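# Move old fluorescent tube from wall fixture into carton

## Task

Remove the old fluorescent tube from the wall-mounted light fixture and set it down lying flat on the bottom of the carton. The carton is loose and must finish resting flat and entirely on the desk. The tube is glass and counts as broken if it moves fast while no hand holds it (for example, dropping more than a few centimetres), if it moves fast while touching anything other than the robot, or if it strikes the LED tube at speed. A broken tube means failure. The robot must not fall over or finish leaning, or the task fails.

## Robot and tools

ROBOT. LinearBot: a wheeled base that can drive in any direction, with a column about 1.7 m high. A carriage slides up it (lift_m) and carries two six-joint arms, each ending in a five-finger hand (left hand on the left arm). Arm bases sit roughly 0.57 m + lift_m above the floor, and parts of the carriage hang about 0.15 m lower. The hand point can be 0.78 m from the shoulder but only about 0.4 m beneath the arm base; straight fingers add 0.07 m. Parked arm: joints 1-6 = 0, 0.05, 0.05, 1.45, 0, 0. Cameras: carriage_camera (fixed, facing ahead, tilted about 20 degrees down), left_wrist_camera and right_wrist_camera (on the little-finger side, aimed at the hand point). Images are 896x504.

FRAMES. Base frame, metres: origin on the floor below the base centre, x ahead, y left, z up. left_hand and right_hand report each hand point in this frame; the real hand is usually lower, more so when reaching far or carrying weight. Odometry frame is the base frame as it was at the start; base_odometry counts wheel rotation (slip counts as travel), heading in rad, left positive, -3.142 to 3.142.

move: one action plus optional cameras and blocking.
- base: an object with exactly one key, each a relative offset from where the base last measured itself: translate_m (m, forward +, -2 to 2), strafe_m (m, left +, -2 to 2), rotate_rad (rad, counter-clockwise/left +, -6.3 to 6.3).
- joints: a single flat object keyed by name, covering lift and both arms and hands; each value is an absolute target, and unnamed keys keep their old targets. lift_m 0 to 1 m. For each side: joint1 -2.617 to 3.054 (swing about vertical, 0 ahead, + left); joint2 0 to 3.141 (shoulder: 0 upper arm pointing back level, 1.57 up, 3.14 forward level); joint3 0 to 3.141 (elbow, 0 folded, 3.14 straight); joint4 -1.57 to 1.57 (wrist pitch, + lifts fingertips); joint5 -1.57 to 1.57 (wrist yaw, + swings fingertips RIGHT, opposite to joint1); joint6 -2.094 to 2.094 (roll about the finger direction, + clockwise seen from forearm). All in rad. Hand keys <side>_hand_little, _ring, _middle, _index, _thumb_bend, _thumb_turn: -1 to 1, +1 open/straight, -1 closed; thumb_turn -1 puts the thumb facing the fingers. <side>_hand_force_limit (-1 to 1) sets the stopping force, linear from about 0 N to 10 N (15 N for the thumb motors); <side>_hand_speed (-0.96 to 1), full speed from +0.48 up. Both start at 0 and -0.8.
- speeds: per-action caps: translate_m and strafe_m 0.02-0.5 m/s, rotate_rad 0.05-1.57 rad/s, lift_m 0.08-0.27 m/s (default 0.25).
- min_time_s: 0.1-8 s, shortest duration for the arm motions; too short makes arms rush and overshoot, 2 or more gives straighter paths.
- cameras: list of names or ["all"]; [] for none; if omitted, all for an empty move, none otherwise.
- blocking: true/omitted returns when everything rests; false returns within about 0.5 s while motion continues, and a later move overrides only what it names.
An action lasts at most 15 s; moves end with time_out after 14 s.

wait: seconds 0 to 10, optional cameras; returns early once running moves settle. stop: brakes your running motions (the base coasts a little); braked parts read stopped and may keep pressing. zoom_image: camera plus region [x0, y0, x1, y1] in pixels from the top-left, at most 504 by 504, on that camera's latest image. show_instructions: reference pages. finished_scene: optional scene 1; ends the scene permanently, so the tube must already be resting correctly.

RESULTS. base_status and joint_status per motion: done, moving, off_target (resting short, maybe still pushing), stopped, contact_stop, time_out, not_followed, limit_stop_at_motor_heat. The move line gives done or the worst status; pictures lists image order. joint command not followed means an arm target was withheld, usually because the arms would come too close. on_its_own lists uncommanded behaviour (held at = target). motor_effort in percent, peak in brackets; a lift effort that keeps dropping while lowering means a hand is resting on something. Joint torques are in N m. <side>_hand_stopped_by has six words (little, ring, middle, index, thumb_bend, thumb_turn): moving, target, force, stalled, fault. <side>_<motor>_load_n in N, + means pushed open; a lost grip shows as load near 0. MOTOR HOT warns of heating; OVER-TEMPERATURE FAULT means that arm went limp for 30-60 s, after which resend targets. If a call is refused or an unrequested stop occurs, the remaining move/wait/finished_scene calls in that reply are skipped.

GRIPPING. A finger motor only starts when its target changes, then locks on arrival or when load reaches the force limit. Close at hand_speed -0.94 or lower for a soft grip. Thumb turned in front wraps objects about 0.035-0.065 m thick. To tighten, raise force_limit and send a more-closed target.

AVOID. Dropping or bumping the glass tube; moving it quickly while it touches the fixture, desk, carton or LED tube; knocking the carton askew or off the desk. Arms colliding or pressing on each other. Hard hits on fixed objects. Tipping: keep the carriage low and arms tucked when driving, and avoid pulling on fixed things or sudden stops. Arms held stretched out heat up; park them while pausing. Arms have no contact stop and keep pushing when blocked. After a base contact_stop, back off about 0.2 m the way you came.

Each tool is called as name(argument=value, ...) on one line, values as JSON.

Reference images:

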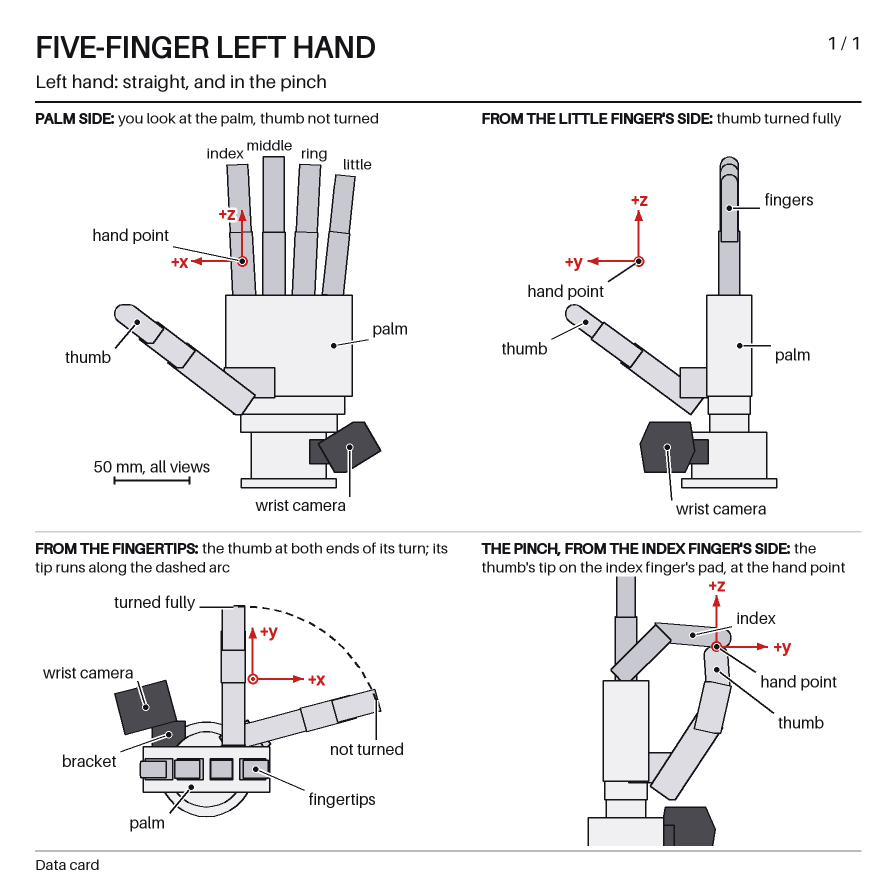

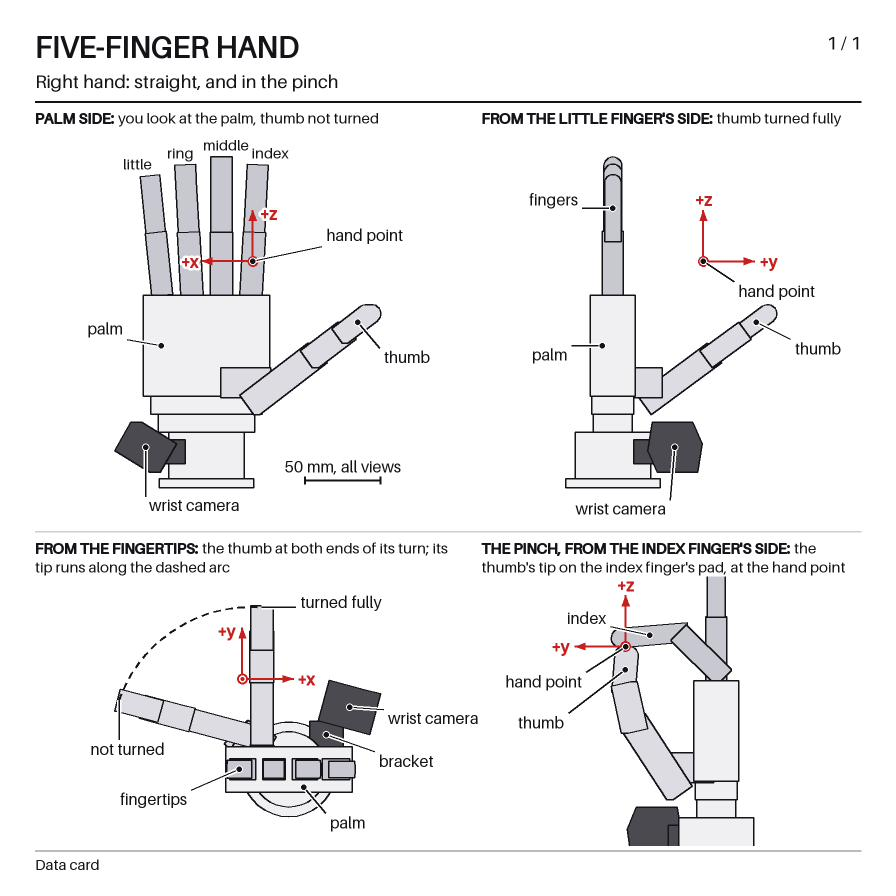

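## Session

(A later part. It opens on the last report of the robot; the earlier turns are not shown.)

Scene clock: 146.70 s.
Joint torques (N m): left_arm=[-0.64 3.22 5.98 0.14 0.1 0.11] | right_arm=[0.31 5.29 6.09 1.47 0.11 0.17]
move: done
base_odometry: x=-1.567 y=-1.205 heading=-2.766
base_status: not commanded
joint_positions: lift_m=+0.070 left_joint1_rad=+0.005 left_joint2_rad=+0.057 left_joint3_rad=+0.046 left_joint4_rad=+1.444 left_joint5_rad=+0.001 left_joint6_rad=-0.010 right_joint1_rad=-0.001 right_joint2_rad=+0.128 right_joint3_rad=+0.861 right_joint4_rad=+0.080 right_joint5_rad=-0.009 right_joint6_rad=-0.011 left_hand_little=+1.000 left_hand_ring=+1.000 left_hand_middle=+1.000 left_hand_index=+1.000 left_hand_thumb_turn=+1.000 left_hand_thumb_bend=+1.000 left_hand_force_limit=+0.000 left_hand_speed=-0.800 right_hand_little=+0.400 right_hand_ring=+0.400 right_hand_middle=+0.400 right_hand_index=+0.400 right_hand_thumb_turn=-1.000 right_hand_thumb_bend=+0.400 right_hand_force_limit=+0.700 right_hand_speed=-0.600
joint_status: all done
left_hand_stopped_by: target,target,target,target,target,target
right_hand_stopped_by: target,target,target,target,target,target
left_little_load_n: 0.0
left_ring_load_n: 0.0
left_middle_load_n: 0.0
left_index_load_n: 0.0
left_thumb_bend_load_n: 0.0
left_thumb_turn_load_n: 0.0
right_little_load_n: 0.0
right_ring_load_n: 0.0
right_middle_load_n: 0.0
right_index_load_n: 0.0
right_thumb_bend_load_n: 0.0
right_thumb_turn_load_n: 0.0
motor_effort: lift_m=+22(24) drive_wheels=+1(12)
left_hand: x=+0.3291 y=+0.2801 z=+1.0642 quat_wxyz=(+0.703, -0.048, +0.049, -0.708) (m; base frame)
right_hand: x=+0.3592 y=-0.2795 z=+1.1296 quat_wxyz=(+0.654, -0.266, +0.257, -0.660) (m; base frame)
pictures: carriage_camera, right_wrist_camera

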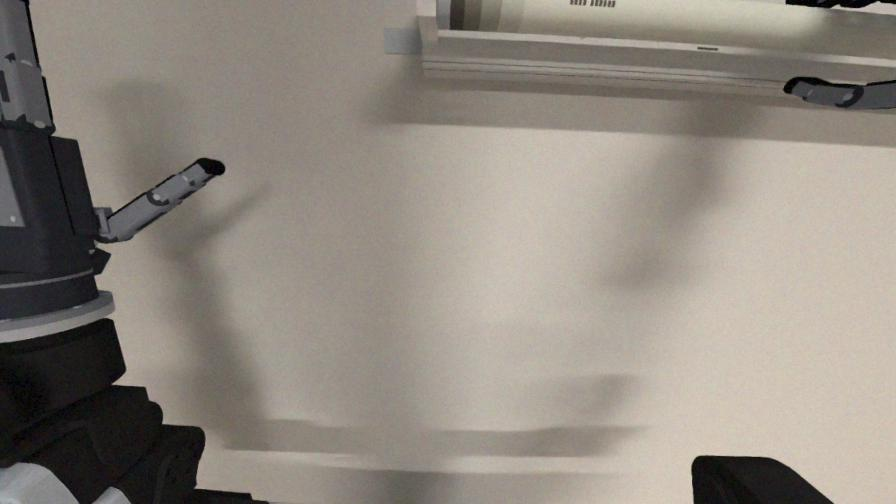

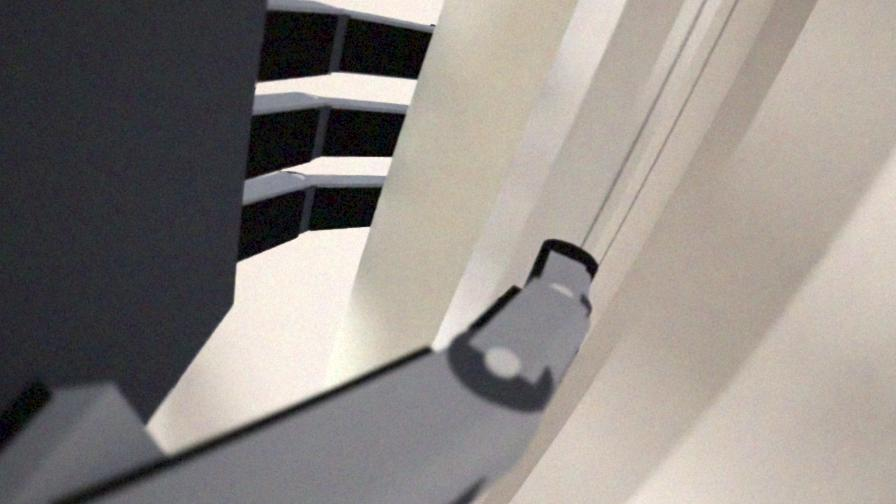

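move(joints={"right_joint2_rad": 0.088, "right_joint3_rad": 0.72, "right_joint4_rad": 0.336}, min_time_s=0.5)

move(joints={"right_joint2_rad": 0.101, "right_joint3_rad": 0.53, "right_joint4_rad": 0.712}, min_time_s=0.5)

move(joints={"right_joint2_rad": 0.231, "right_joint3_rad": 0.382, "right_joint4_rad": 1.164}, min_time_s=0.5)

move(joints={"right_joint2_rad": 0.353, "right_joint3_rad": 0.332, "right_joint4_rad": 1.423}, min_time_s=0.5, cameras=["carriage_camera", "right_wrist_camera"])

zoom_image(camera="carriage_camera", region=[410, 0, 650, 110])

Scene clock: 149.00 s.
Joint torques (N m): left_arm=[-0.73 3.18 5.94 0.17 0.03 0.16] | right_arm=[0.31 3.86 3.75 1.45 0.09 0.18]
move: done
base_odometry: x=-1.567 y=-1.205 heading=-2.766
base_status: not commanded
joint_positions: lift_m=+0.070 left_joint1_rad=+0.005 left_joint2_rad=+0.057 left_joint3_rad=+0.046 left_joint4_rad=+1.444 left_joint5_rad=+0.001 left_joint6_rad=-0.010 right_joint1_rad=-0.001 right_joint2_rad=+0.096 right_joint3_rad=+0.727 right_joint4_rad=+0.319 right_joint5_rad=-0.008 right_joint6_rad=-0.009 left_hand_little=+1.000 left_hand_ring=+1.000 left_hand_middle=+1.000 left_hand_index=+1.000 left_hand_thumb_turn=+1.000 left_hand_thumb_bend=+1.000 left_hand_force_limit=+0.000 left_hand_speed=-0.800 right_hand_little=+0.400 right_hand_ring=+0.400 right_hand_middle=+0.400 right_hand_index=+0.400 right_hand_thumb_turn=-1.000 right_hand_thumb_bend=+0.400 right_hand_force_limit=+0.700 right_hand_speed=-0.600
joint_status: all done
left_hand_stopped_by: target,target,target,target,target,target
right_hand_stopped_by: target,target,target,target,target,target
left_little_load_n: 0.0
left_ring_load_n: 0.0
left_middle_load_n: 0.0
left_index_load_n: 0.0
left_thumb_bend_load_n: 0.0
left_thumb_turn_load_n: 0.0
right_little_load_n: 0.0
right_ring_load_n: -0.5
right_middle_load_n: 0.0
right_index_load_n: 0.0
right_thumb_bend_load_n: 0.0
right_thumb_turn_load_n: 0.0
motor_effort: lift_m=+23(25) drive_wheels=+4(11)
left_hand: x=+0.3291 y=+0.2801 z=+1.0642 quat_wxyz=(+0.703, -0.048, +0.049, -0.708) (m; base frame)
right_hand: x=+0.3557 y=-0.2796 z=+1.1356 quat_wxyz=(+0.671, -0.220, +0.212, -0.676) (m; base frame)
pictures: none

Scene clock: 150.10 s.
Joint torques (N m): left_arm=[-0.62 3.29 5.94 0.1 0.1 0.12] | right_arm=[0.36 4.67 4.23 1 0.09 0.16]
move: done
base_odometry: x=-1.567 y=-1.205 heading=-2.766
base_status: not commanded
joint_positions: lift_m=+0.070 left_joint1_rad=+0.005 left_joint2_rad=+0.057 left_joint3_rad=+0.046 left_joint4_rad=+1.444 left_joint5_rad=+0.001 left_joint6_rad=-0.010 right_joint1_rad=-0.001 right_joint2_rad=+0.096 right_joint3_rad=+0.537 right_joint4_rad=+0.696 right_joint5_rad=-0.008 right_joint6_rad=-0.009 left_hand_little=+1.000 left_hand_ring=+1.000 left_hand_middle=+1.000 left_hand_index=+1.000 left_hand_thumb_turn=+1.000 left_hand_thumb_bend=+1.000 left_hand_force_limit=+0.000 left_hand_speed=-0.800 right_hand_little=+0.400 right_hand_ring=+0.400 right_hand_middle=+0.400 right_hand_index=+0.400 right_hand_thumb_turn=-1.000 right_hand_thumb_bend=+0.400 right_hand_force_limit=+0.700 right_hand_speed=-0.600
joint_status: all done
left_hand_stopped_by: target,target,target,target,target,target
right_hand_stopped_by: target,target,target,target,target,target
left_little_load_n: 0.0
left_ring_load_n: 0.0
left_middle_load_n: 0.0
left_index_load_n: 0.0
left_thumb_bend_load_n: 0.0
left_thumb_turn_load_n: 0.0
right_little_load_n: 0.0
right_ring_load_n: 0.0
right_middle_load_n: -0.5
right_index_load_n: 0.0
right_thumb_bend_load_n: 0.0
right_thumb_turn_load_n: 0.0
motor_effort: lift_m=+23(25) drive_wheels=-9(13)
left_hand: x=+0.3291 y=+0.2801 z=+1.0642 quat_wxyz=(+0.703, -0.048, +0.049, -0.708) (m; base frame)
right_hand: x=+0.3518 y=-0.2797 z=+1.1362 quat_wxyz=(+0.688, -0.156, +0.149, -0.693) (m; base frame)
pictures: none

Scene clock: 151.23 s.
Joint torques (N m): left_arm=[-0.66 3.15 5.89 0.19 0.03 0.14] | right_arm=[0.34 4.48 4.72 0.59 0.08 0.16]
move: done
base_odometry: x=-1.567 y=-1.205 heading=-2.766
base_status: not commanded
joint_positions: lift_m=+0.070 left_joint1_rad=+0.005 left_joint2_rad=+0.057 left_joint3_rad=+0.046 left_joint4_rad=+1.444 left_joint5_rad=+0.001 left_joint6_rad=-0.010 right_joint1_rad=-0.001 right_joint2_rad=+0.221 right_joint3_rad=+0.389 right_joint4_rad=+1.150 right_joint5_rad=-0.008 right_joint6_rad=-0.008 left_hand_little=+1.000 left_hand_ring=+1.000 left_hand_middle=+1.000 left_hand_index=+1.000 left_hand_thumb_turn=+1.000 left_hand_thumb_bend=+1.000 left_hand_force_limit=+0.000 left_hand_speed=-0.800 right_hand_little=+0.400 right_hand_ring=+0.400 right_hand_middle=+0.400 right_hand_index=+0.400 right_hand_thumb_turn=-1.000 right_hand_thumb_bend=+0.400 right_hand_force_limit=+0.700 right_hand_speed=-0.600
joint_status: all done
left_hand_stopped_by: target,target,target,target,target,target
right_hand_stopped_by: target,target,target,target,target,target
left_little_load_n: 0.0
left_ring_load_n: 0.0
left_middle_load_n: 0.0
left_index_load_n: 0.0
left_thumb_bend_load_n: 0.0
left_thumb_turn_load_n: 0.0
right_little_load_n: 0.0
right_ring_load_n: 0.0
right_middle_load_n: 0.0
right_index_load_n: 0.0
right_thumb_bend_load_n: 0.5
right_thumb_turn_load_n: 0.0
motor_effort: lift_m=+21(25) drive_wheels=-9(13)
left_hand: x=+0.3291 y=+0.2801 z=+1.0642 quat_wxyz=(+0.703, -0.048, +0.049, -0.708) (m; base frame)
right_hand: x=+0.3508 y=-0.2797 z=+1.1366 quat_wxyz=(+0.698, -0.093, +0.087, -0.704) (m; base frame)
pictures: none

Scene clock: 152.30 s.
Joint torques (N m): left_arm=[-0.5 3.18 6.04 0.1 0.05 0.15] | right_arm=[0.29 4.08 4.83 0.41 0.08 0.17]
move: done
base_odometry: x=-1.567 y=-1.205 heading=-2.766
base_status: not commanded
joint_positions: lift_m=+0.070 left_joint1_rad=+0.005 left_joint2_rad=+0.057 left_joint3_rad=+0.046 left_joint4_rad=+1.444 left_joint5_rad=+0.001 left_joint6_rad=-0.010 right_joint1_rad=-0.001 right_joint2_rad=+0.342 right_joint3_rad=+0.339 right_joint4_rad=+1.409 right_joint5_rad=-0.008 right_joint6_rad=-0.008 left_hand_little=+1.000 left_hand_ring=+1.000 left_hand_middle=+1.000 left_hand_index=+1.000 left_hand_thumb_turn=+1.000 left_hand_thumb_bend=+1.000 left_hand_force_limit=+0.000 left_hand_speed=-0.800 right_hand_little=+0.400 right_hand_ring=+0.400 right_hand_middle=+0.400 right_hand_index=+0.400 right_hand_thumb_turn=-1.000 right_hand_thumb_bend=+0.400 right_hand_force_limit=+0.700 right_hand_speed=-0.600
joint_status: all done
left_hand_stopped_by: target,target,target,target,target,target
right_hand_stopped_by: target,target,target,target,target,target
left_little_load_n: 0.0
left_ring_load_n: 0.0
left_middle_load_n: 0.0
left_index_load_n: 0.0
left_thumb_bend_load_n: 0.0
left_thumb_turn_load_n: 0.0
right_little_load_n: 0.0
right_ring_load_n: 0.0
right_middle_load_n: 0.0
right_index_load_n: 0.0
right_thumb_bend_load_n: 0.0
right_thumb_turn_load_n: 0.0
motor_effort: lift_m=+22(24) drive_wheels=+2(13)
left_hand: x=+0.3291 y=+0.2801 z=+1.0642 quat_wxyz=(+0.703, -0.048, +0.049, -0.708) (m; base frame)
right_hand: x=+0.3509 y=-0.2797 z=+1.1368 quat_wxyz=(+0.702, -0.061, +0.055, -0.708) (m; base frame)
pictures: carriage_camera, right_wrist_camera

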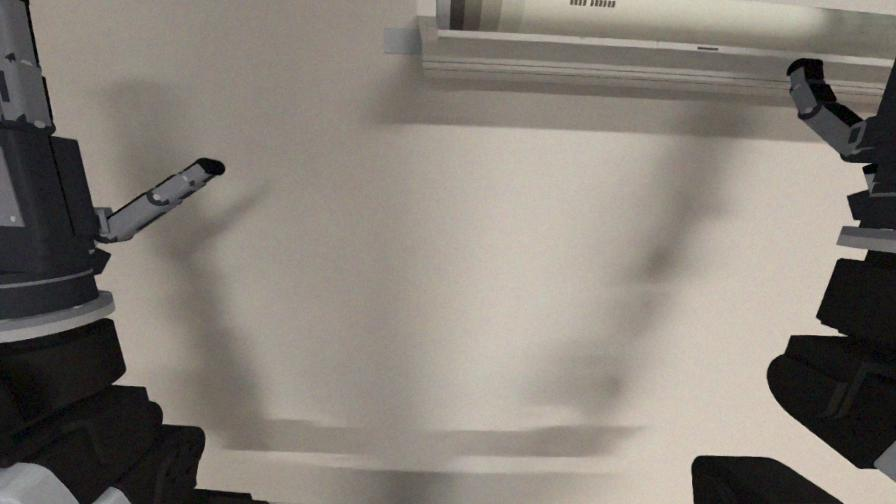

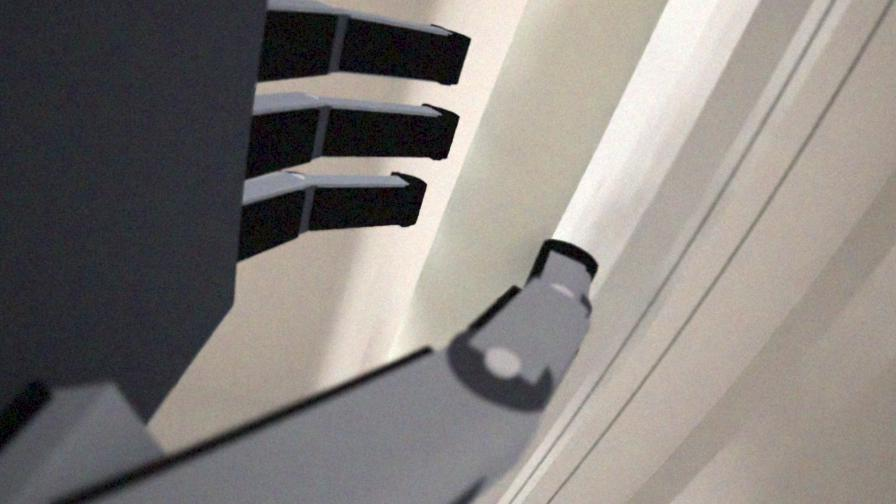

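Scaled by 2.100.

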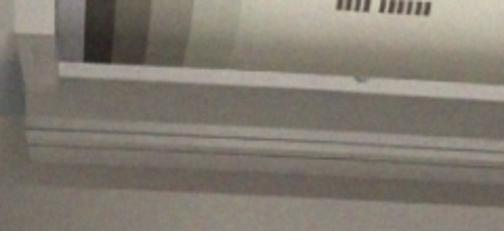

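move(joints={"right_joint2_rad": 0.37, "right_joint3_rad": 0.312, "right_joint4_rad": 1.447, "right_hand_index": 0.35, "right_hand_middle": 0.35, "right_hand_ring": 0.35, "right_hand_little": 0.35}, min_time_s=0.5, cameras=["right_wrist_camera"])

Scene clock: 153.23 s.
Joint torques (N m): left_arm=[-0.61 3.17 6.13 0.14 0.07 0.1] | right_arm=[0.28 4.23 4.74 0.44 0.08 0.15]
move: done
base_odometry: x=-1.567 y=-1.205 heading=-2.766
base_status: not commanded
joint_positions: lift_m=+0.070 left_joint1_rad=+0.005 left_joint2_rad=+0.057 left_joint3_rad=+0.046 left_joint4_rad=+1.444 left_joint5_rad=+0.001 left_joint6_rad=-0.010 right_joint1_rad=-0.001 right_joint2_rad=+0.357 right_joint3_rad=+0.321 right_joint4_rad=+1.433 right_joint5_rad=-0.008 right_joint6_rad=-0.008 left_hand_little=+1.000 left_hand_ring=+1.000 left_hand_middle=+1.000 left_hand_index=+1.000 left_hand_thumb_turn=+1.000 left_hand_thumb_bend=+1.000 left_hand_force_limit=+0.000 left_hand_speed=-0.800 right_hand_little=+0.350 right_hand_ring=+0.350 right_hand_middle=+0.350 right_hand_index=+0.350 right_hand_thumb_turn=-1.000 right_hand_thumb_bend=+0.400 right_hand_force_limit=+0.700 right_hand_speed=-0.600
joint_status: all done
left_hand_stopped_by: target,target,target,target,target,target
right_hand_stopped_by: target,target,target,target,target,target
left_little_load_n: 0.0
left_ring_load_n: 0.0
left_middle_load_n: 0.0
left_index_load_n: 0.0
left_thumb_bend_load_n: 0.0
left_thumb_turn_load_n: 0.0
right_little_load_n: 0.0
right_ring_load_n: 0.0
right_middle_load_n: 0.0
right_index_load_n: 0.0
right_thumb_bend_load_n: 0.0
right_thumb_turn_load_n: 0.0
motor_effort: lift_m=+20(23) drive_wheels=+6(7)
left_hand: x=+0.3291 y=+0.2801 z=+1.0642 quat_wxyz=(+0.703, -0.048, +0.049, -0.708) (m; base frame)
right_hand: x=+0.3564 y=-0.2797 z=+1.1313 quat_wxyz=(+0.701, -0.064, +0.058, -0.708) (m; base frame)
pictures: right_wrist_camera

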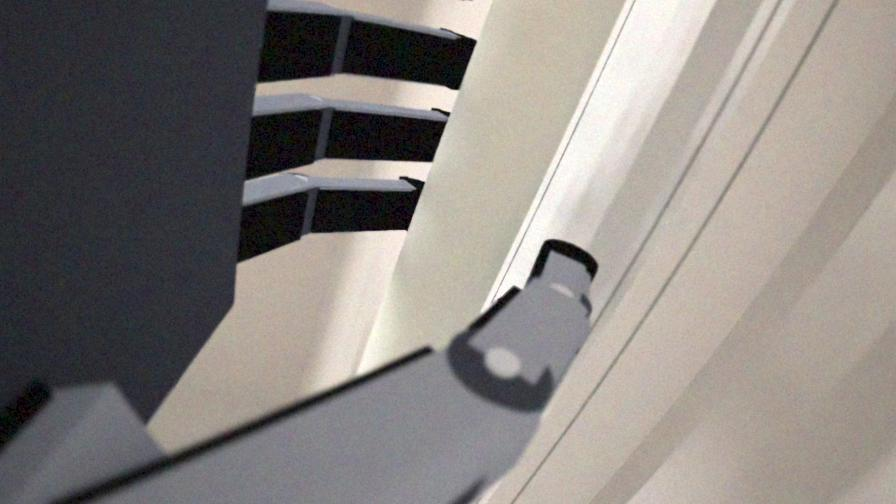

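move(joints={"right_hand_speed": -0.88, "right_hand_force_limit": -0.8, "right_hand_index": -0.3, "right_hand_middle": -0.3, "right_hand_ring": -0.3, "right_hand_little": -0.3})

move(joints={"right_hand_thumb_bend": -0.3}, cameras=["right_wrist_camera"])

move(joints={"right_hand_force_limit": 1.0, "right_hand_thumb_bend": -0.5, "right_hand_index": -0.5, "right_hand_middle": -0.5, "right_hand_ring": -0.5, "right_hand_little": -0.5}, cameras=["right_wrist_camera"])

Scene clock: 155.53 s.
Joint torques (N m): left_arm=[-0.79 3.29 5.93 0.14 0.04 0.11] | right_arm=[0.31 4.25 4.77 0.28 0.08 0.14]
move: off_target
base_odometry: x=-1.567 y=-1.205 heading=-2.766
base_status: not commanded
joint_positions: lift_m=+0.070 left_joint1_rad=+0.005 left_joint2_rad=+0.057 left_joint3_rad=+0.046 left_joint4_rad=+1.444 left_joint5_rad=+0.001 left_joint6_rad=-0.010 right_joint1_rad=-0.001 right_joint2_rad=+0.357 right_joint3_rad=+0.321 right_joint4_rad=+1.443 right_joint5_rad=-0.008 right_joint6_rad=-0.008 left_hand_little=+1.000 left_hand_ring=+1.000 left_hand_middle=+1.000 left_hand_index=+1.000 left_hand_thumb_turn=+1.000 left_hand_thumb_bend=+1.000 left_hand_force_limit=+0.000 left_hand_speed=-0.800 right_hand_little=+0.061 right_hand_ring=+0.106 right_hand_middle=+0.106 right_hand_index=+0.128 right_hand_thumb_turn=-1.000 right_hand_thumb_bend=+0.400 right_hand_force_limit=-0.800 right_hand_speed=-0.880
joint_status: right_hand_little off_target (ended at +0.061, target -0.300); right_hand_ring off_target (ended at +0.106, target -0.300); right_hand_middle off_target (ended at +0.106, target -0.300); right_hand_index off_target (ended at +0.128, target -0.300); the others done
left_hand_stopped_by: target,target,target,target,target,target
right_hand_stopped_by: force,force,force,force,target,target
left_little_load_n: 0.0
left_ring_load_n: 0.0
left_middle_load_n: 0.0
left_index_load_n: 0.0
left_thumb_bend_load_n: 0.0
left_thumb_turn_load_n: 0.0
right_little_load_n: 0.5
right_ring_load_n: 0.5
right_middle_load_n: 1.5
right_index_load_n: 0.0
right_thumb_bend_load_n: 0.0
right_thumb_turn_load_n: 0.0
motor_effort: lift_m=+23(25) drive_wheels=+4(7)
left_hand: x=+0.3291 y=+0.2801 z=+1.0642 quat_wxyz=(+0.703, -0.048, +0.049, -0.708) (m; base frame)
right_hand: x=+0.3540 y=-0.2797 z=+1.1323 quat_wxyz=(+0.702, -0.061, +0.055, -0.708) (m; base frame)
pictures: none

Scene clock: 158.57 s.
Joint torques (N m): left_arm=[-0.57 3.23 6.02 0.14 0.04 0.15] | right_arm=[0.32 4.25 4.75 0.28 0.08 0.15]
move: off_target
base_odometry: x=-1.567 y=-1.205 heading=-2.766
base_status: not commanded
joint_positions: lift_m=+0.070 left_joint1_rad=+0.005 left_joint2_rad=+0.057 left_joint3_rad=+0.046 left_joint4_rad=+1.444 left_joint5_rad=+0.001 left_joint6_rad=-0.010 right_joint1_rad=-0.001 right_joint2_rad=+0.357 right_joint3_rad=+0.321 right_joint4_rad=+1.443 right_joint5_rad=-0.008 right_joint6_rad=-0.008 left_hand_little=+1.000 left_hand_ring=+1.000 left_hand_middle=+1.000 left_hand_index=+1.000 left_hand_thumb_turn=+1.000 left_hand_thumb_bend=+1.000 left_hand_force_limit=+0.000 left_hand_speed=-0.800 right_hand_little=+0.061 right_hand_ring=+0.106 right_hand_middle=+0.106 right_hand_index=+0.128 right_hand_thumb_turn=-1.000 right_hand_thumb_bend=+0.184 right_hand_force_limit=-0.800 right_hand_speed=-0.880
joint_status: right_hand_thumb_bend off_target (ended at +0.184, target -0.300)
left_hand_stopped_by: target,target,target,target,target,target
right_hand_stopped_by: force,force,force,force,force,target
left_little_load_n: 0.0
left_ring_load_n: 0.0
left_middle_load_n: 0.0
left_index_load_n: 0.0
left_thumb_bend_load_n: 0.0
left_thumb_turn_load_n: 0.0
right_little_load_n: 1.0
right_ring_load_n: 1.0
right_middle_load_n: 2.0
right_index_load_n: 0.0
right_thumb_bend_load_n: 2.0
right_thumb_turn_load_n: 0.5
motor_effort: lift_m=+22(24) drive_wheels=+1(9)
left_hand: x=+0.3291 y=+0.2801 z=+1.0642 quat_wxyz=(+0.703, -0.048, +0.049, -0.708) (m; base frame)
right_hand: x=+0.3540 y=-0.2797 z=+1.1323 quat_wxyz=(+0.702, -0.061, +0.055, -0.708) (m; base frame)
pictures: right_wrist_camera

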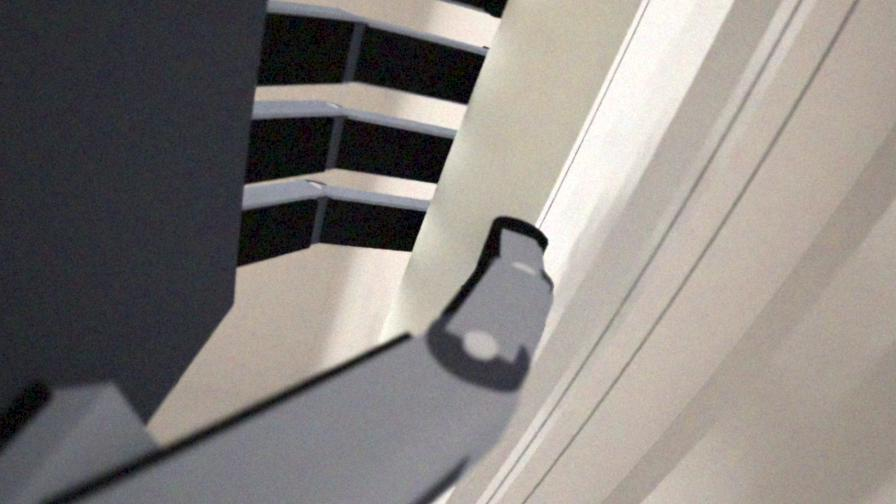

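Scene clock: 159.60 s.
Joint torques (N m): left_arm=[-0.66 3.3 6.09 0.12 0.06 0.13] | right_arm=[0.35 3.88 4.63 0.25 0.07 0.15]
move: off_target
base_odometry: x=-1.567 y=-1.205 heading=-2.766
base_status: not commanded
joint_positions: lift_m=+0.070 left_joint1_rad=+0.005 left_joint2_rad=+0.057 left_joint3_rad=+0.046 left_joint4_rad=+1.444 left_joint5_rad=+0.001 left_joint6_rad=-0.010 right_joint1_rad=-0.001 right_joint2_rad=+0.361 right_joint3_rad=+0.322 right_joint4_rad=+1.446 right_joint5_rad=-0.008 right_joint6_rad=-0.009 left_hand_little=+1.000 left_hand_ring=+1.000 left_hand_middle=+1.000 left_hand_index=+1.000 left_hand_thumb_turn=+1.000 left_hand_thumb_bend=+1.000 left_hand_force_limit=+0.000 left_hand_speed=-0.800 right_hand_little=+0.021 right_hand_ring=+0.077 right_hand_middle=+0.078 right_hand_index=+0.080 right_hand_thumb_turn=-1.000 right_hand_thumb_bend=+0.169 right_hand_force_limit=+1.000 right_hand_speed=-0.880
joint_status: right_hand_little off_target (ended at +0.021, target -0.500); right_hand_ring off_target (ended at +0.077, target -0.500); right_hand_middle off_target (ended at +0.078, target -0.500); right_hand_index off_target (ended at +0.080, target -0.500); right_hand_thumb_bend off_target (ended at +0.169, target -0.500); the others done
left_hand_stopped_by: target,target,target,target,target,target
right_hand_stopped_by: force,force,force,force,force,target
left_little_load_n: 0.0
left_ring_load_n: 0.0
left_middle_load_n: -0.5
left_index_load_n: 0.0
left_thumb_bend_load_n: 0.0
left_thumb_turn_load_n: 0.0
right_little_load_n: 10.5
right_ring_load_n: 7.5
right_middle_load_n: 9.5
right_index_load_n: 10.5
right_thumb_bend_load_n: 14.5
right_thumb_turn_load_n: 1.0
motor_effort: lift_m=+21(25) drive_wheels=+6(8)
left_hand: x=+0.3291 y=+0.2801 z=+1.0642 quat_wxyz=(+0.703, -0.048, +0.049, -0.708) (m; base frame)
right_hand: x=+0.3544 y=-0.2797 z=+1.1326 quat_wxyz=(+0.701, -0.061, +0.055, -0.708) (m; base frame)
pictures: right_wrist_camera

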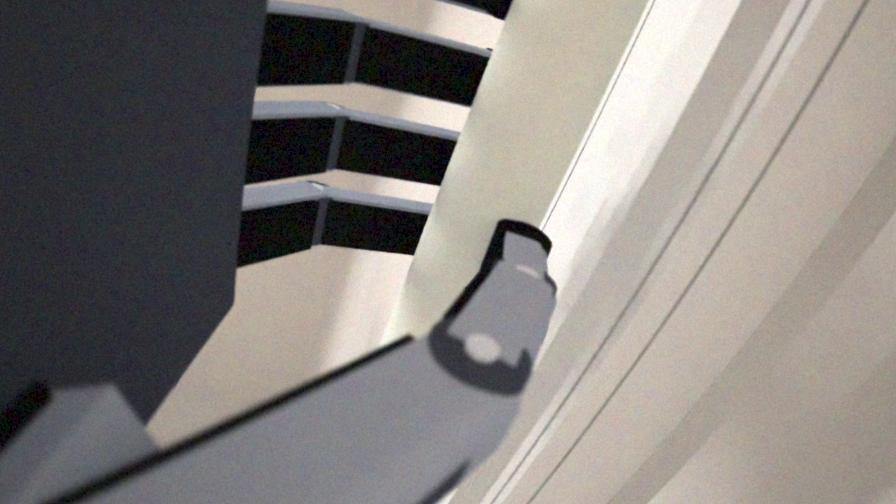

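move(joints={"right_joint2_rad": 0.228, "right_joint3_rad": 0.388, "right_joint4_rad": 1.14}, min_time_s=0.8, cameras=["carriage_camera"])

zoom_image(camera="carriage_camera", region=[410, 0, 650, 110])

move(joints={"right_joint2_rad": 0.098, "right_joint3_rad": 0.538, "right_joint4_rad": 0.69}, min_time_s=0.8, cameras=["carriage_camera"])

zoom_image(camera="carriage_camera", region=[410, 0, 650, 110])

Scene clock: 160.97 s.
Joint torques (N m): left_arm=[-0.61 3.33 5.91 0.18 0.02 0.14] | right_arm=[0.32 3 7.08 0 0.1 0.16]
move: off_target
base_odometry: x=-1.567 y=-1.205 heading=-2.766
base_status: not commanded
joint_positions: lift_m=+0.070 left_joint1_rad=+0.005 left_joint2_rad=+0.057 left_joint3_rad=+0.046 left_joint4_rad=+1.444 left_joint5_rad=+0.001 left_joint6_rad=-0.010 right_joint1_rad=-0.001 right_joint2_rad=+0.233 right_joint3_rad=+0.372 right_joint4_rad=+1.180 right_joint5_rad=-0.009 right_joint6_rad=-0.009 left_hand_little=+1.000 left_hand_ring=+1.000 left_hand_middle=+1.000 left_hand_index=+1.000 left_hand_thumb_turn=+1.000 left_hand_thumb_bend=+1.000 left_hand_force_limit=+0.000 left_hand_speed=-0.800 right_hand_little=+0.021 right_hand_ring=+0.077 right_hand_middle=+0.078 right_hand_index=+0.080 right_hand_thumb_turn=-1.000 right_hand_thumb_bend=+0.170 right_hand_force_limit=+1.000 right_hand_speed=-0.880
joint_status: right_joint4_rad off_target (ended at +1.180, target +1.140); the others done
left_hand_stopped_by: target,target,target,target,target,target
right_hand_stopped_by: force,force,force,force,force,target
left_little_load_n: 0.0
left_ring_load_n: 0.0
left_middle_load_n: 0.0
left_index_load_n: 0.0
left_thumb_bend_load_n: 0.0
left_thumb_turn_load_n: 0.0
right_little_load_n: 8.0
right_ring_load_n: 5.5
right_middle_load_n: 7.5
right_index_load_n: 8.5
right_thumb_bend_load_n: 17.5
right_thumb_turn_load_n: 1.5
motor_effort: lift_m=+22(24) drive_wheels=-11(13)
left_hand: x=+0.3291 y=+0.2801 z=+1.0642 quat_wxyz=(+0.703, -0.048, +0.049, -0.708) (m; base frame)
right_hand: x=+0.3538 y=-0.2794 z=+1.1331 quat_wxyz=(+0.698, -0.093, +0.085, -0.705) (m; base frame)
pictures: carriage_camera

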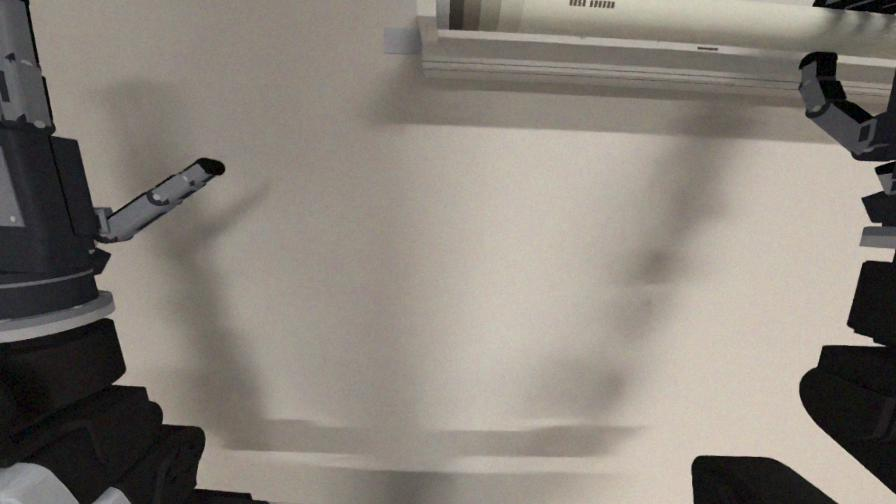

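Scaled by 2.100.

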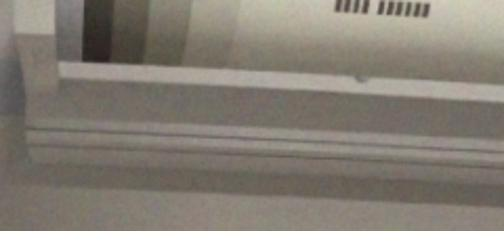

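Scene clock: 162.17 s.
Joint torques (N m): left_arm=[-0.62 3.26 6.12 0.13 0.01 0.17] | right_arm=[0.32 3.99 6.82 0.33 0.14 0.2]
move: off_target
base_odometry: x=-1.567 y=-1.205 heading=-2.766
base_status: not commanded
joint_positions: lift_m=+0.070 left_joint1_rad=+0.005 left_joint2_rad=+0.057 left_joint3_rad=+0.046 left_joint4_rad=+1.444 left_joint5_rad=+0.001 left_joint6_rad=-0.010 right_joint1_rad=-0.001 right_joint2_rad=+0.100 right_joint3_rad=+0.519 right_joint4_rad=+0.735 right_joint5_rad=-0.012 right_joint6_rad=-0.011 left_hand_little=+1.000 left_hand_ring=+1.000 left_hand_middle=+1.000 left_hand_index=+1.000 left_hand_thumb_turn=+1.000 left_hand_thumb_bend=+1.000 left_hand_force_limit=+0.000 left_hand_speed=-0.800 right_hand_little=+0.020 right_hand_ring=+0.077 right_hand_middle=+0.078 right_hand_index=+0.080 right_hand_thumb_turn=-1.000 right_hand_thumb_bend=+0.171 right_hand_force_limit=+1.000 right_hand_speed=-0.880
joint_status: right_joint4_rad off_target (ended at +0.735, target +0.690); the others done
left_hand_stopped_by: target,target,target,target,target,target
right_hand_stopped_by: force,force,force,force,force,target
left_little_load_n: 0.0
left_ring_load_n: 0.0
left_middle_load_n: 0.0
left_index_load_n: 0.0
left_thumb_bend_load_n: 0.0
left_thumb_turn_load_n: 0.0
right_little_load_n: 5.5
right_ring_load_n: 4.0
right_middle_load_n: 5.5
right_index_load_n: 6.0
right_thumb_bend_load_n: 21.5
right_thumb_turn_load_n: 1.5
motor_effort: lift_m=+22(24) drive_wheels=-7(14)
left_hand: x=+0.3291 y=+0.2801 z=+1.0642 quat_wxyz=(+0.703, -0.048, +0.049, -0.708) (m; base frame)
right_hand: x=+0.3514 y=-0.2791 z=+1.1357 quat_wxyz=(+0.688, -0.151, +0.141, -0.695) (m; base frame)
pictures: carriage_camera

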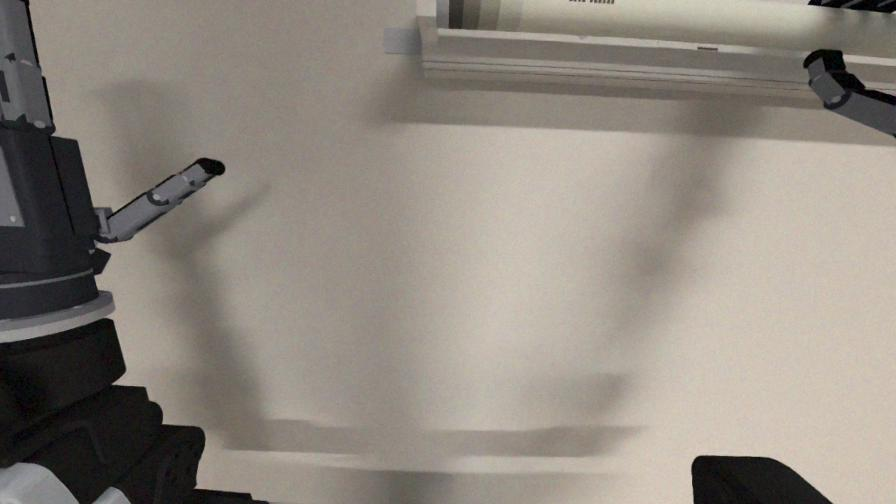

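Scaled by 2.100.

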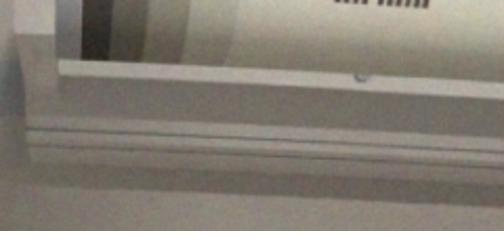

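move(joints={"right_joint2_rad": 0.085, "right_joint3_rad": 0.728, "right_joint4_rad": 0.305}, min_time_s=0.8, cameras=["carriage_camera"])

zoom_image(camera="carriage_camera", region=[410, 0, 650, 110])

move(joints={"right_joint2_rad": 0.13, "right_joint3_rad": 0.9, "right_joint4_rad": 0.05}, min_time_s=0.8, cameras=["carriage_camera", "right_wrist_camera"])

zoom_image(camera="carriage_camera", region=[410, 0, 650, 110])

Scene clock: 163.53 s.
Joint torques (N m): left_arm=[-0.57 3.21 5.81 0.14 0.05 0.1] | right_arm=[0.32 5.26 5.96 0.79 0.15 0.25]
move: done
base_odometry: x=-1.567 y=-1.205 heading=-2.766
base_status: not commanded
joint_positions: lift_m=+0.070 left_joint1_rad=+0.005 left_joint2_rad=+0.057 left_joint3_rad=+0.046 left_joint4_rad=+1.444 left_joint5_rad=+0.001 left_joint6_rad=-0.010 right_joint1_rad=-0.001 right_joint2_rad=+0.080 right_joint3_rad=+0.712 right_joint4_rad=+0.342 right_joint5_rad=-0.014 right_joint6_rad=-0.018 left_hand_little=+1.000 left_hand_ring=+1.000 left_hand_middle=+1.000 left_hand_index=+1.000 left_hand_thumb_turn=+1.000 left_hand_thumb_bend=+1.000 left_hand_force_limit=+0.000 left_hand_speed=-0.800 right_hand_little=+0.020 right_hand_ring=+0.077 right_hand_middle=+0.078 right_hand_index=+0.080 right_hand_thumb_turn=-1.000 right_hand_thumb_bend=+0.171 right_hand_force_limit=+1.000 right_hand_speed=-0.880
joint_status: all done
left_hand_stopped_by: target,target,target,target,target,target
right_hand_stopped_by: force,force,force,force,force,target
left_little_load_n: 0.0
left_ring_load_n: 0.0
left_middle_load_n: 0.0
left_index_load_n: 0.0
left_thumb_bend_load_n: 0.0
left_thumb_turn_load_n: 0.0
right_little_load_n: 10.0
right_ring_load_n: 7.0
right_middle_load_n: 8.0
right_index_load_n: 8.0
right_thumb_bend_load_n: 16.0
right_thumb_turn_load_n: 1.0
motor_effort: lift_m=+22(25) drive_wheels=+2(12)
left_hand: x=+0.3291 y=+0.2801 z=+1.0642 quat_wxyz=(+0.703, -0.048, +0.049, -0.708) (m; base frame)
right_hand: x=+0.3504 y=-0.2790 z=+1.1362 quat_wxyz=(+0.671, -0.214, +0.201, -0.681) (m; base frame)
pictures: carriage_camera

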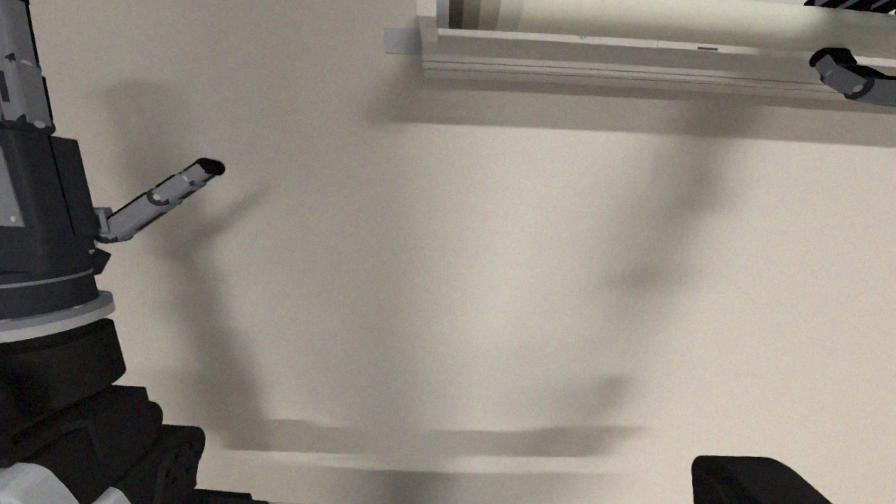

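Scaled by 2.100.

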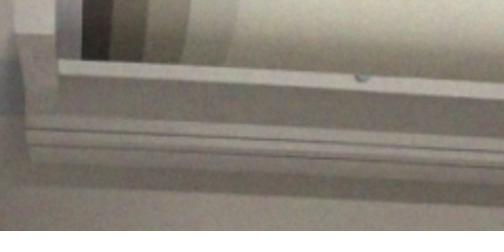

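Scene clock: 164.63 s.
Joint torques (N m): left_arm=[-0.7 3.29 6.05 0.18 0.07 0.16] | right_arm=[0.28 5.81 6.13 1.16 0.14 0.27]
move: done
base_odometry: x=-1.567 y=-1.205 heading=-2.766
base_status: not commanded
joint_positions: lift_m=+0.070 left_joint1_rad=+0.005 left_joint2_rad=+0.057 left_joint3_rad=+0.046 left_joint4_rad=+1.444 left_joint5_rad=+0.001 left_joint6_rad=-0.010 right_joint1_rad=-0.001 right_joint2_rad=+0.121 right_joint3_rad=+0.879 right_joint4_rad=+0.083 right_joint5_rad=-0.014 right_joint6_rad=-0.019 left_hand_little=+1.000 left_hand_ring=+1.000 left_hand_middle=+1.000 left_hand_index=+1.000 left_hand_thumb_turn=+1.000 left_hand_thumb_bend=+1.000 left_hand_force_limit=+0.000 left_hand_speed=-0.800 right_hand_little=+0.020 right_hand_ring=+0.077 right_hand_middle=+0.078 right_hand_index=+0.080 right_hand_thumb_turn=-1.000 right_hand_thumb_bend=+0.171 right_hand_force_limit=+1.000 right_hand_speed=-0.880
joint_status: all done
left_hand_stopped_by: target,target,target,target,target,target
right_hand_stopped_by: force,force,force,force,force,target
left_little_load_n: 0.0
left_ring_load_n: 0.0
left_middle_load_n: 0.0
left_index_load_n: 0.0
left_thumb_bend_load_n: 0.0
left_thumb_turn_load_n: 0.0
right_little_load_n: 10.0
right_ring_load_n: 7.5
right_middle_load_n: 6.5
right_index_load_n: 6.0
right_thumb_bend_load_n: 19.0
right_thumb_turn_load_n: 0.5
motor_effort: lift_m=+24(25) drive_wheels=+3(8)
left_hand: x=+0.3291 y=+0.2801 z=+1.0642 quat_wxyz=(+0.703, -0.048, +0.049, -0.708) (m; base frame)
right_hand: x=+0.3494 y=-0.2790 z=+1.1373 quat_wxyz=(+0.655, -0.259, +0.245, -0.665) (m; base frame)
pictures: carriage_camera, right_wrist_camera

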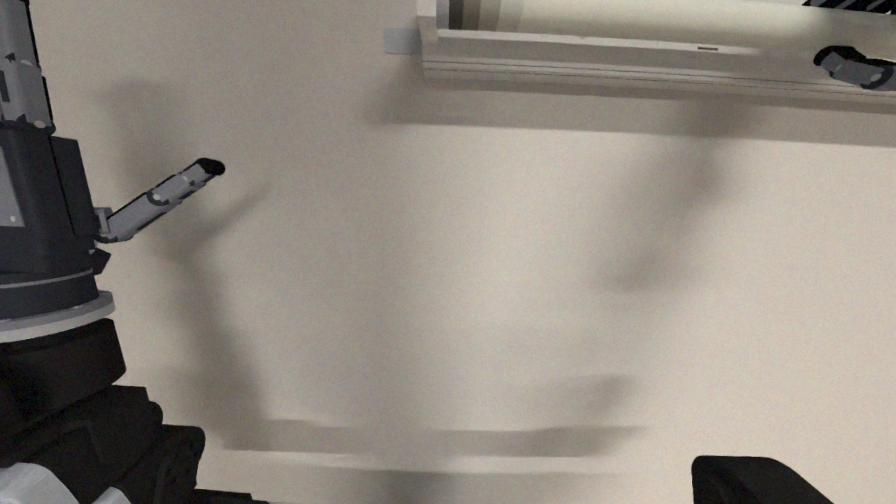

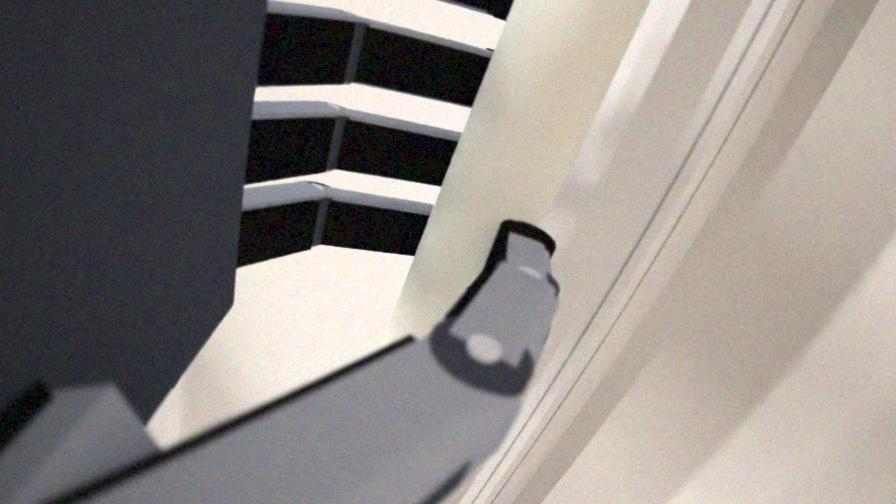

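Scaled by 2.100.

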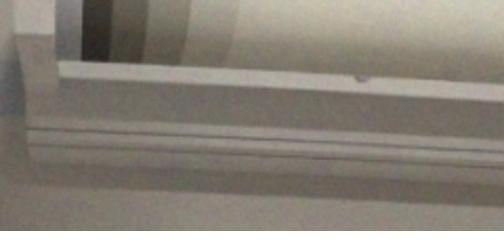

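move(joints={"right_hand_speed": -0.5, "right_hand_force_limit": 0.7, "right_hand_index": 0.55, "right_hand_middle": 0.55, "right_hand_ring": 0.55, "right_hand_little": 0.55, "right_hand_thumb_bend": 0.4})

move(base={"translate_m": -0.11}, speeds={"translate_m": 0.15}, cameras=["carriage_camera"])

zoom_image(camera="carriage_camera", region=[410, 0, 650, 110])

Scene clock: 165.73 s.
Joint torques (N m): left_arm=[-0.47 3.18 5.67 0.11 0.05 0.08] | right_arm=[0.31 5.79 6.12 1.51 0.1 0.17]
move: done
base_odometry: x=-1.567 y=-1.205 heading=-2.766
base_status: not commanded
joint_positions: lift_m=+0.070 left_joint1_rad=+0.005 left_joint2_rad=+0.057 left_joint3_rad=+0.046 left_joint4_rad=+1.444 left_joint5_rad=+0.001 left_joint6_rad=-0.010 right_joint1_rad=-0.001 right_joint2_rad=+0.121 right_joint3_rad=+0.879 right_joint4_rad=+0.057 right_joint5_rad=-0.009 right_joint6_rad=-0.011 left_hand_little=+1.000 left_hand_ring=+1.000 left_hand_middle=+1.000 left_hand_index=+1.000 left_hand_thumb_turn=+1.000 left_hand_thumb_bend=+1.000 left_hand_force_limit=+0.000 left_hand_speed=-0.800 right_hand_little=+0.550 right_hand_ring=+0.550 right_hand_middle=+0.550 right_hand_index=+0.550 right_hand_thumb_turn=-1.000 right_hand_thumb_bend=+0.400 right_hand_force_limit=+0.700 right_hand_speed=-0.500
joint_status: all done
left_hand_stopped_by: target,target,target,target,target,target
right_hand_stopped_by: target,target,target,target,target,target
left_little_load_n: 0.0
left_ring_load_n: 0.0
left_middle_load_n: 0.0
left_index_load_n: 0.0
left_thumb_bend_load_n: -0.5
left_thumb_turn_load_n: 0.0
right_little_load_n: 0.0
right_ring_load_n: 0.0
right_middle_load_n: 0.0
right_index_load_n: 0.0
right_thumb_bend_load_n: 0.0
right_thumb_turn_load_n: 0.0
motor_effort: lift_m=+23(25) drive_wheels=+0(8)
left_hand: x=+0.3291 y=+0.2801 z=+1.0642 quat_wxyz=(+0.703, -0.048, +0.049, -0.708) (m; base frame)
right_hand: x=+0.3532 y=-0.2795 z=+1.1319 quat_wxyz=(+0.654, -0.265, +0.256, -0.660) (m; base frame)
pictures: none

Scene clock: 167.37 s.
Joint torques (N m): left_arm=[-0.44 3.26 5.81 0.2 0.03 0.09] | right_arm=[0.29 5.61 5.79 1.6 0.07 0.17]
move: done
base_odometry: x=-1.465 y=-1.165 heading=-2.766
base_status: done
joint_positions: lift_m=+0.070 left_joint1_rad=+0.005 left_joint2_rad=+0.057 left_joint3_rad=+0.046 left_joint4_rad=+1.444 left_joint5_rad=+0.001 left_joint6_rad=-0.010 right_joint1_rad=-0.001 right_joint2_rad=+0.121 right_joint3_rad=+0.882 right_joint4_rad=+0.050 right_joint5_rad=-0.007 right_joint6_rad=-0.011 left_hand_little=+1.000 left_hand_ring=+1.000 left_hand_middle=+1.000 left_hand_index=+1.000 left_hand_thumb_turn=+1.000 left_hand_thumb_bend=+1.000 left_hand_force_limit=+0.000 left_hand_speed=-0.800 right_hand_little=+0.550 right_hand_ring=+0.550 right_hand_middle=+0.550 right_hand_index=+0.550 right_hand_thumb_turn=-1.000 right_hand_thumb_bend=+0.400 right_hand_force_limit=+0.700 right_hand_speed=-0.500
joint_status: not commanded
left_hand_stopped_by: target,target,target,target,target,target
right_hand_stopped_by: target,target,target,target,target,target
left_little_load_n: 0.0
left_ring_load_n: 0.0
left_middle_load_n: 0.0
left_index_load_n: -0.5
left_thumb_bend_load_n: 0.0
left_thumb_turn_load_n: 0.0
right_little_load_n: 0.0
right_ring_load_n: 0.0
right_middle_load_n: 0.0
right_index_load_n: 0.0
right_thumb_bend_load_n: 0.0
right_thumb_turn_load_n: 0.0
motor_effort: lift_m=+21(25) drive_wheels=-7(19)
left_hand: x=+0.3291 y=+0.2801 z=+1.0642 quat_wxyz=(+0.703, -0.048, +0.049, -0.708) (m; base frame)
right_hand: x=+0.3534 y=-0.2800 z=+1.1313 quat_wxyz=(+0.654, -0.266, +0.259, -0.660) (m; base frame)
pictures: carriage_camera

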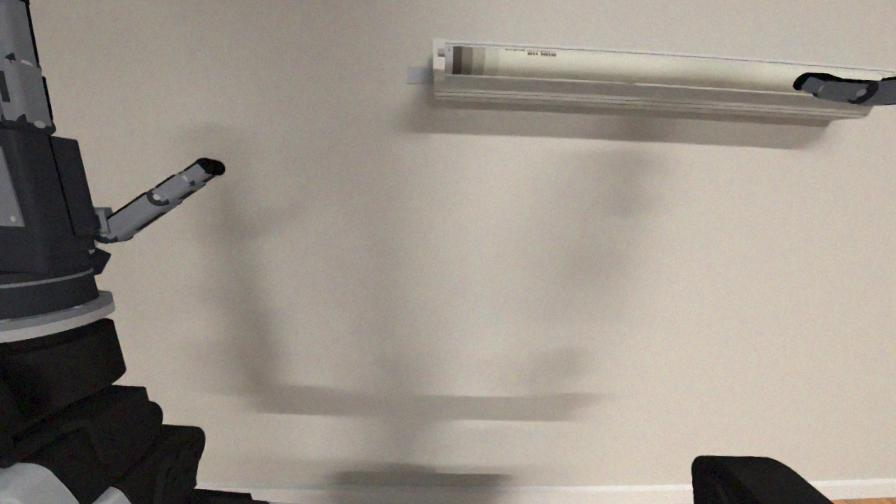

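Scaled by 2.100.

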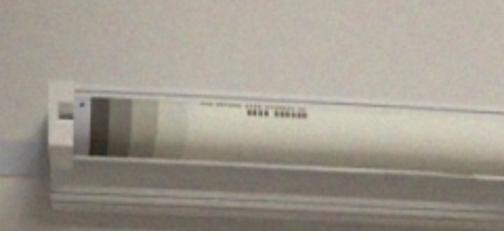

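zoom_image(camera="carriage_camera", region=[428, 30, 508, 80])

Scaled by 6.300.

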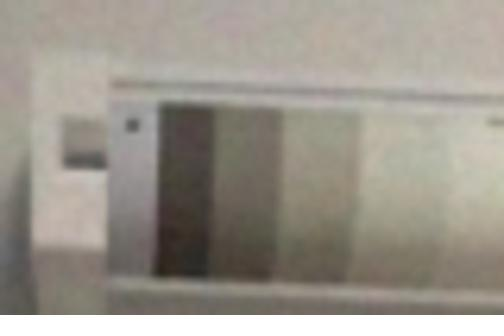

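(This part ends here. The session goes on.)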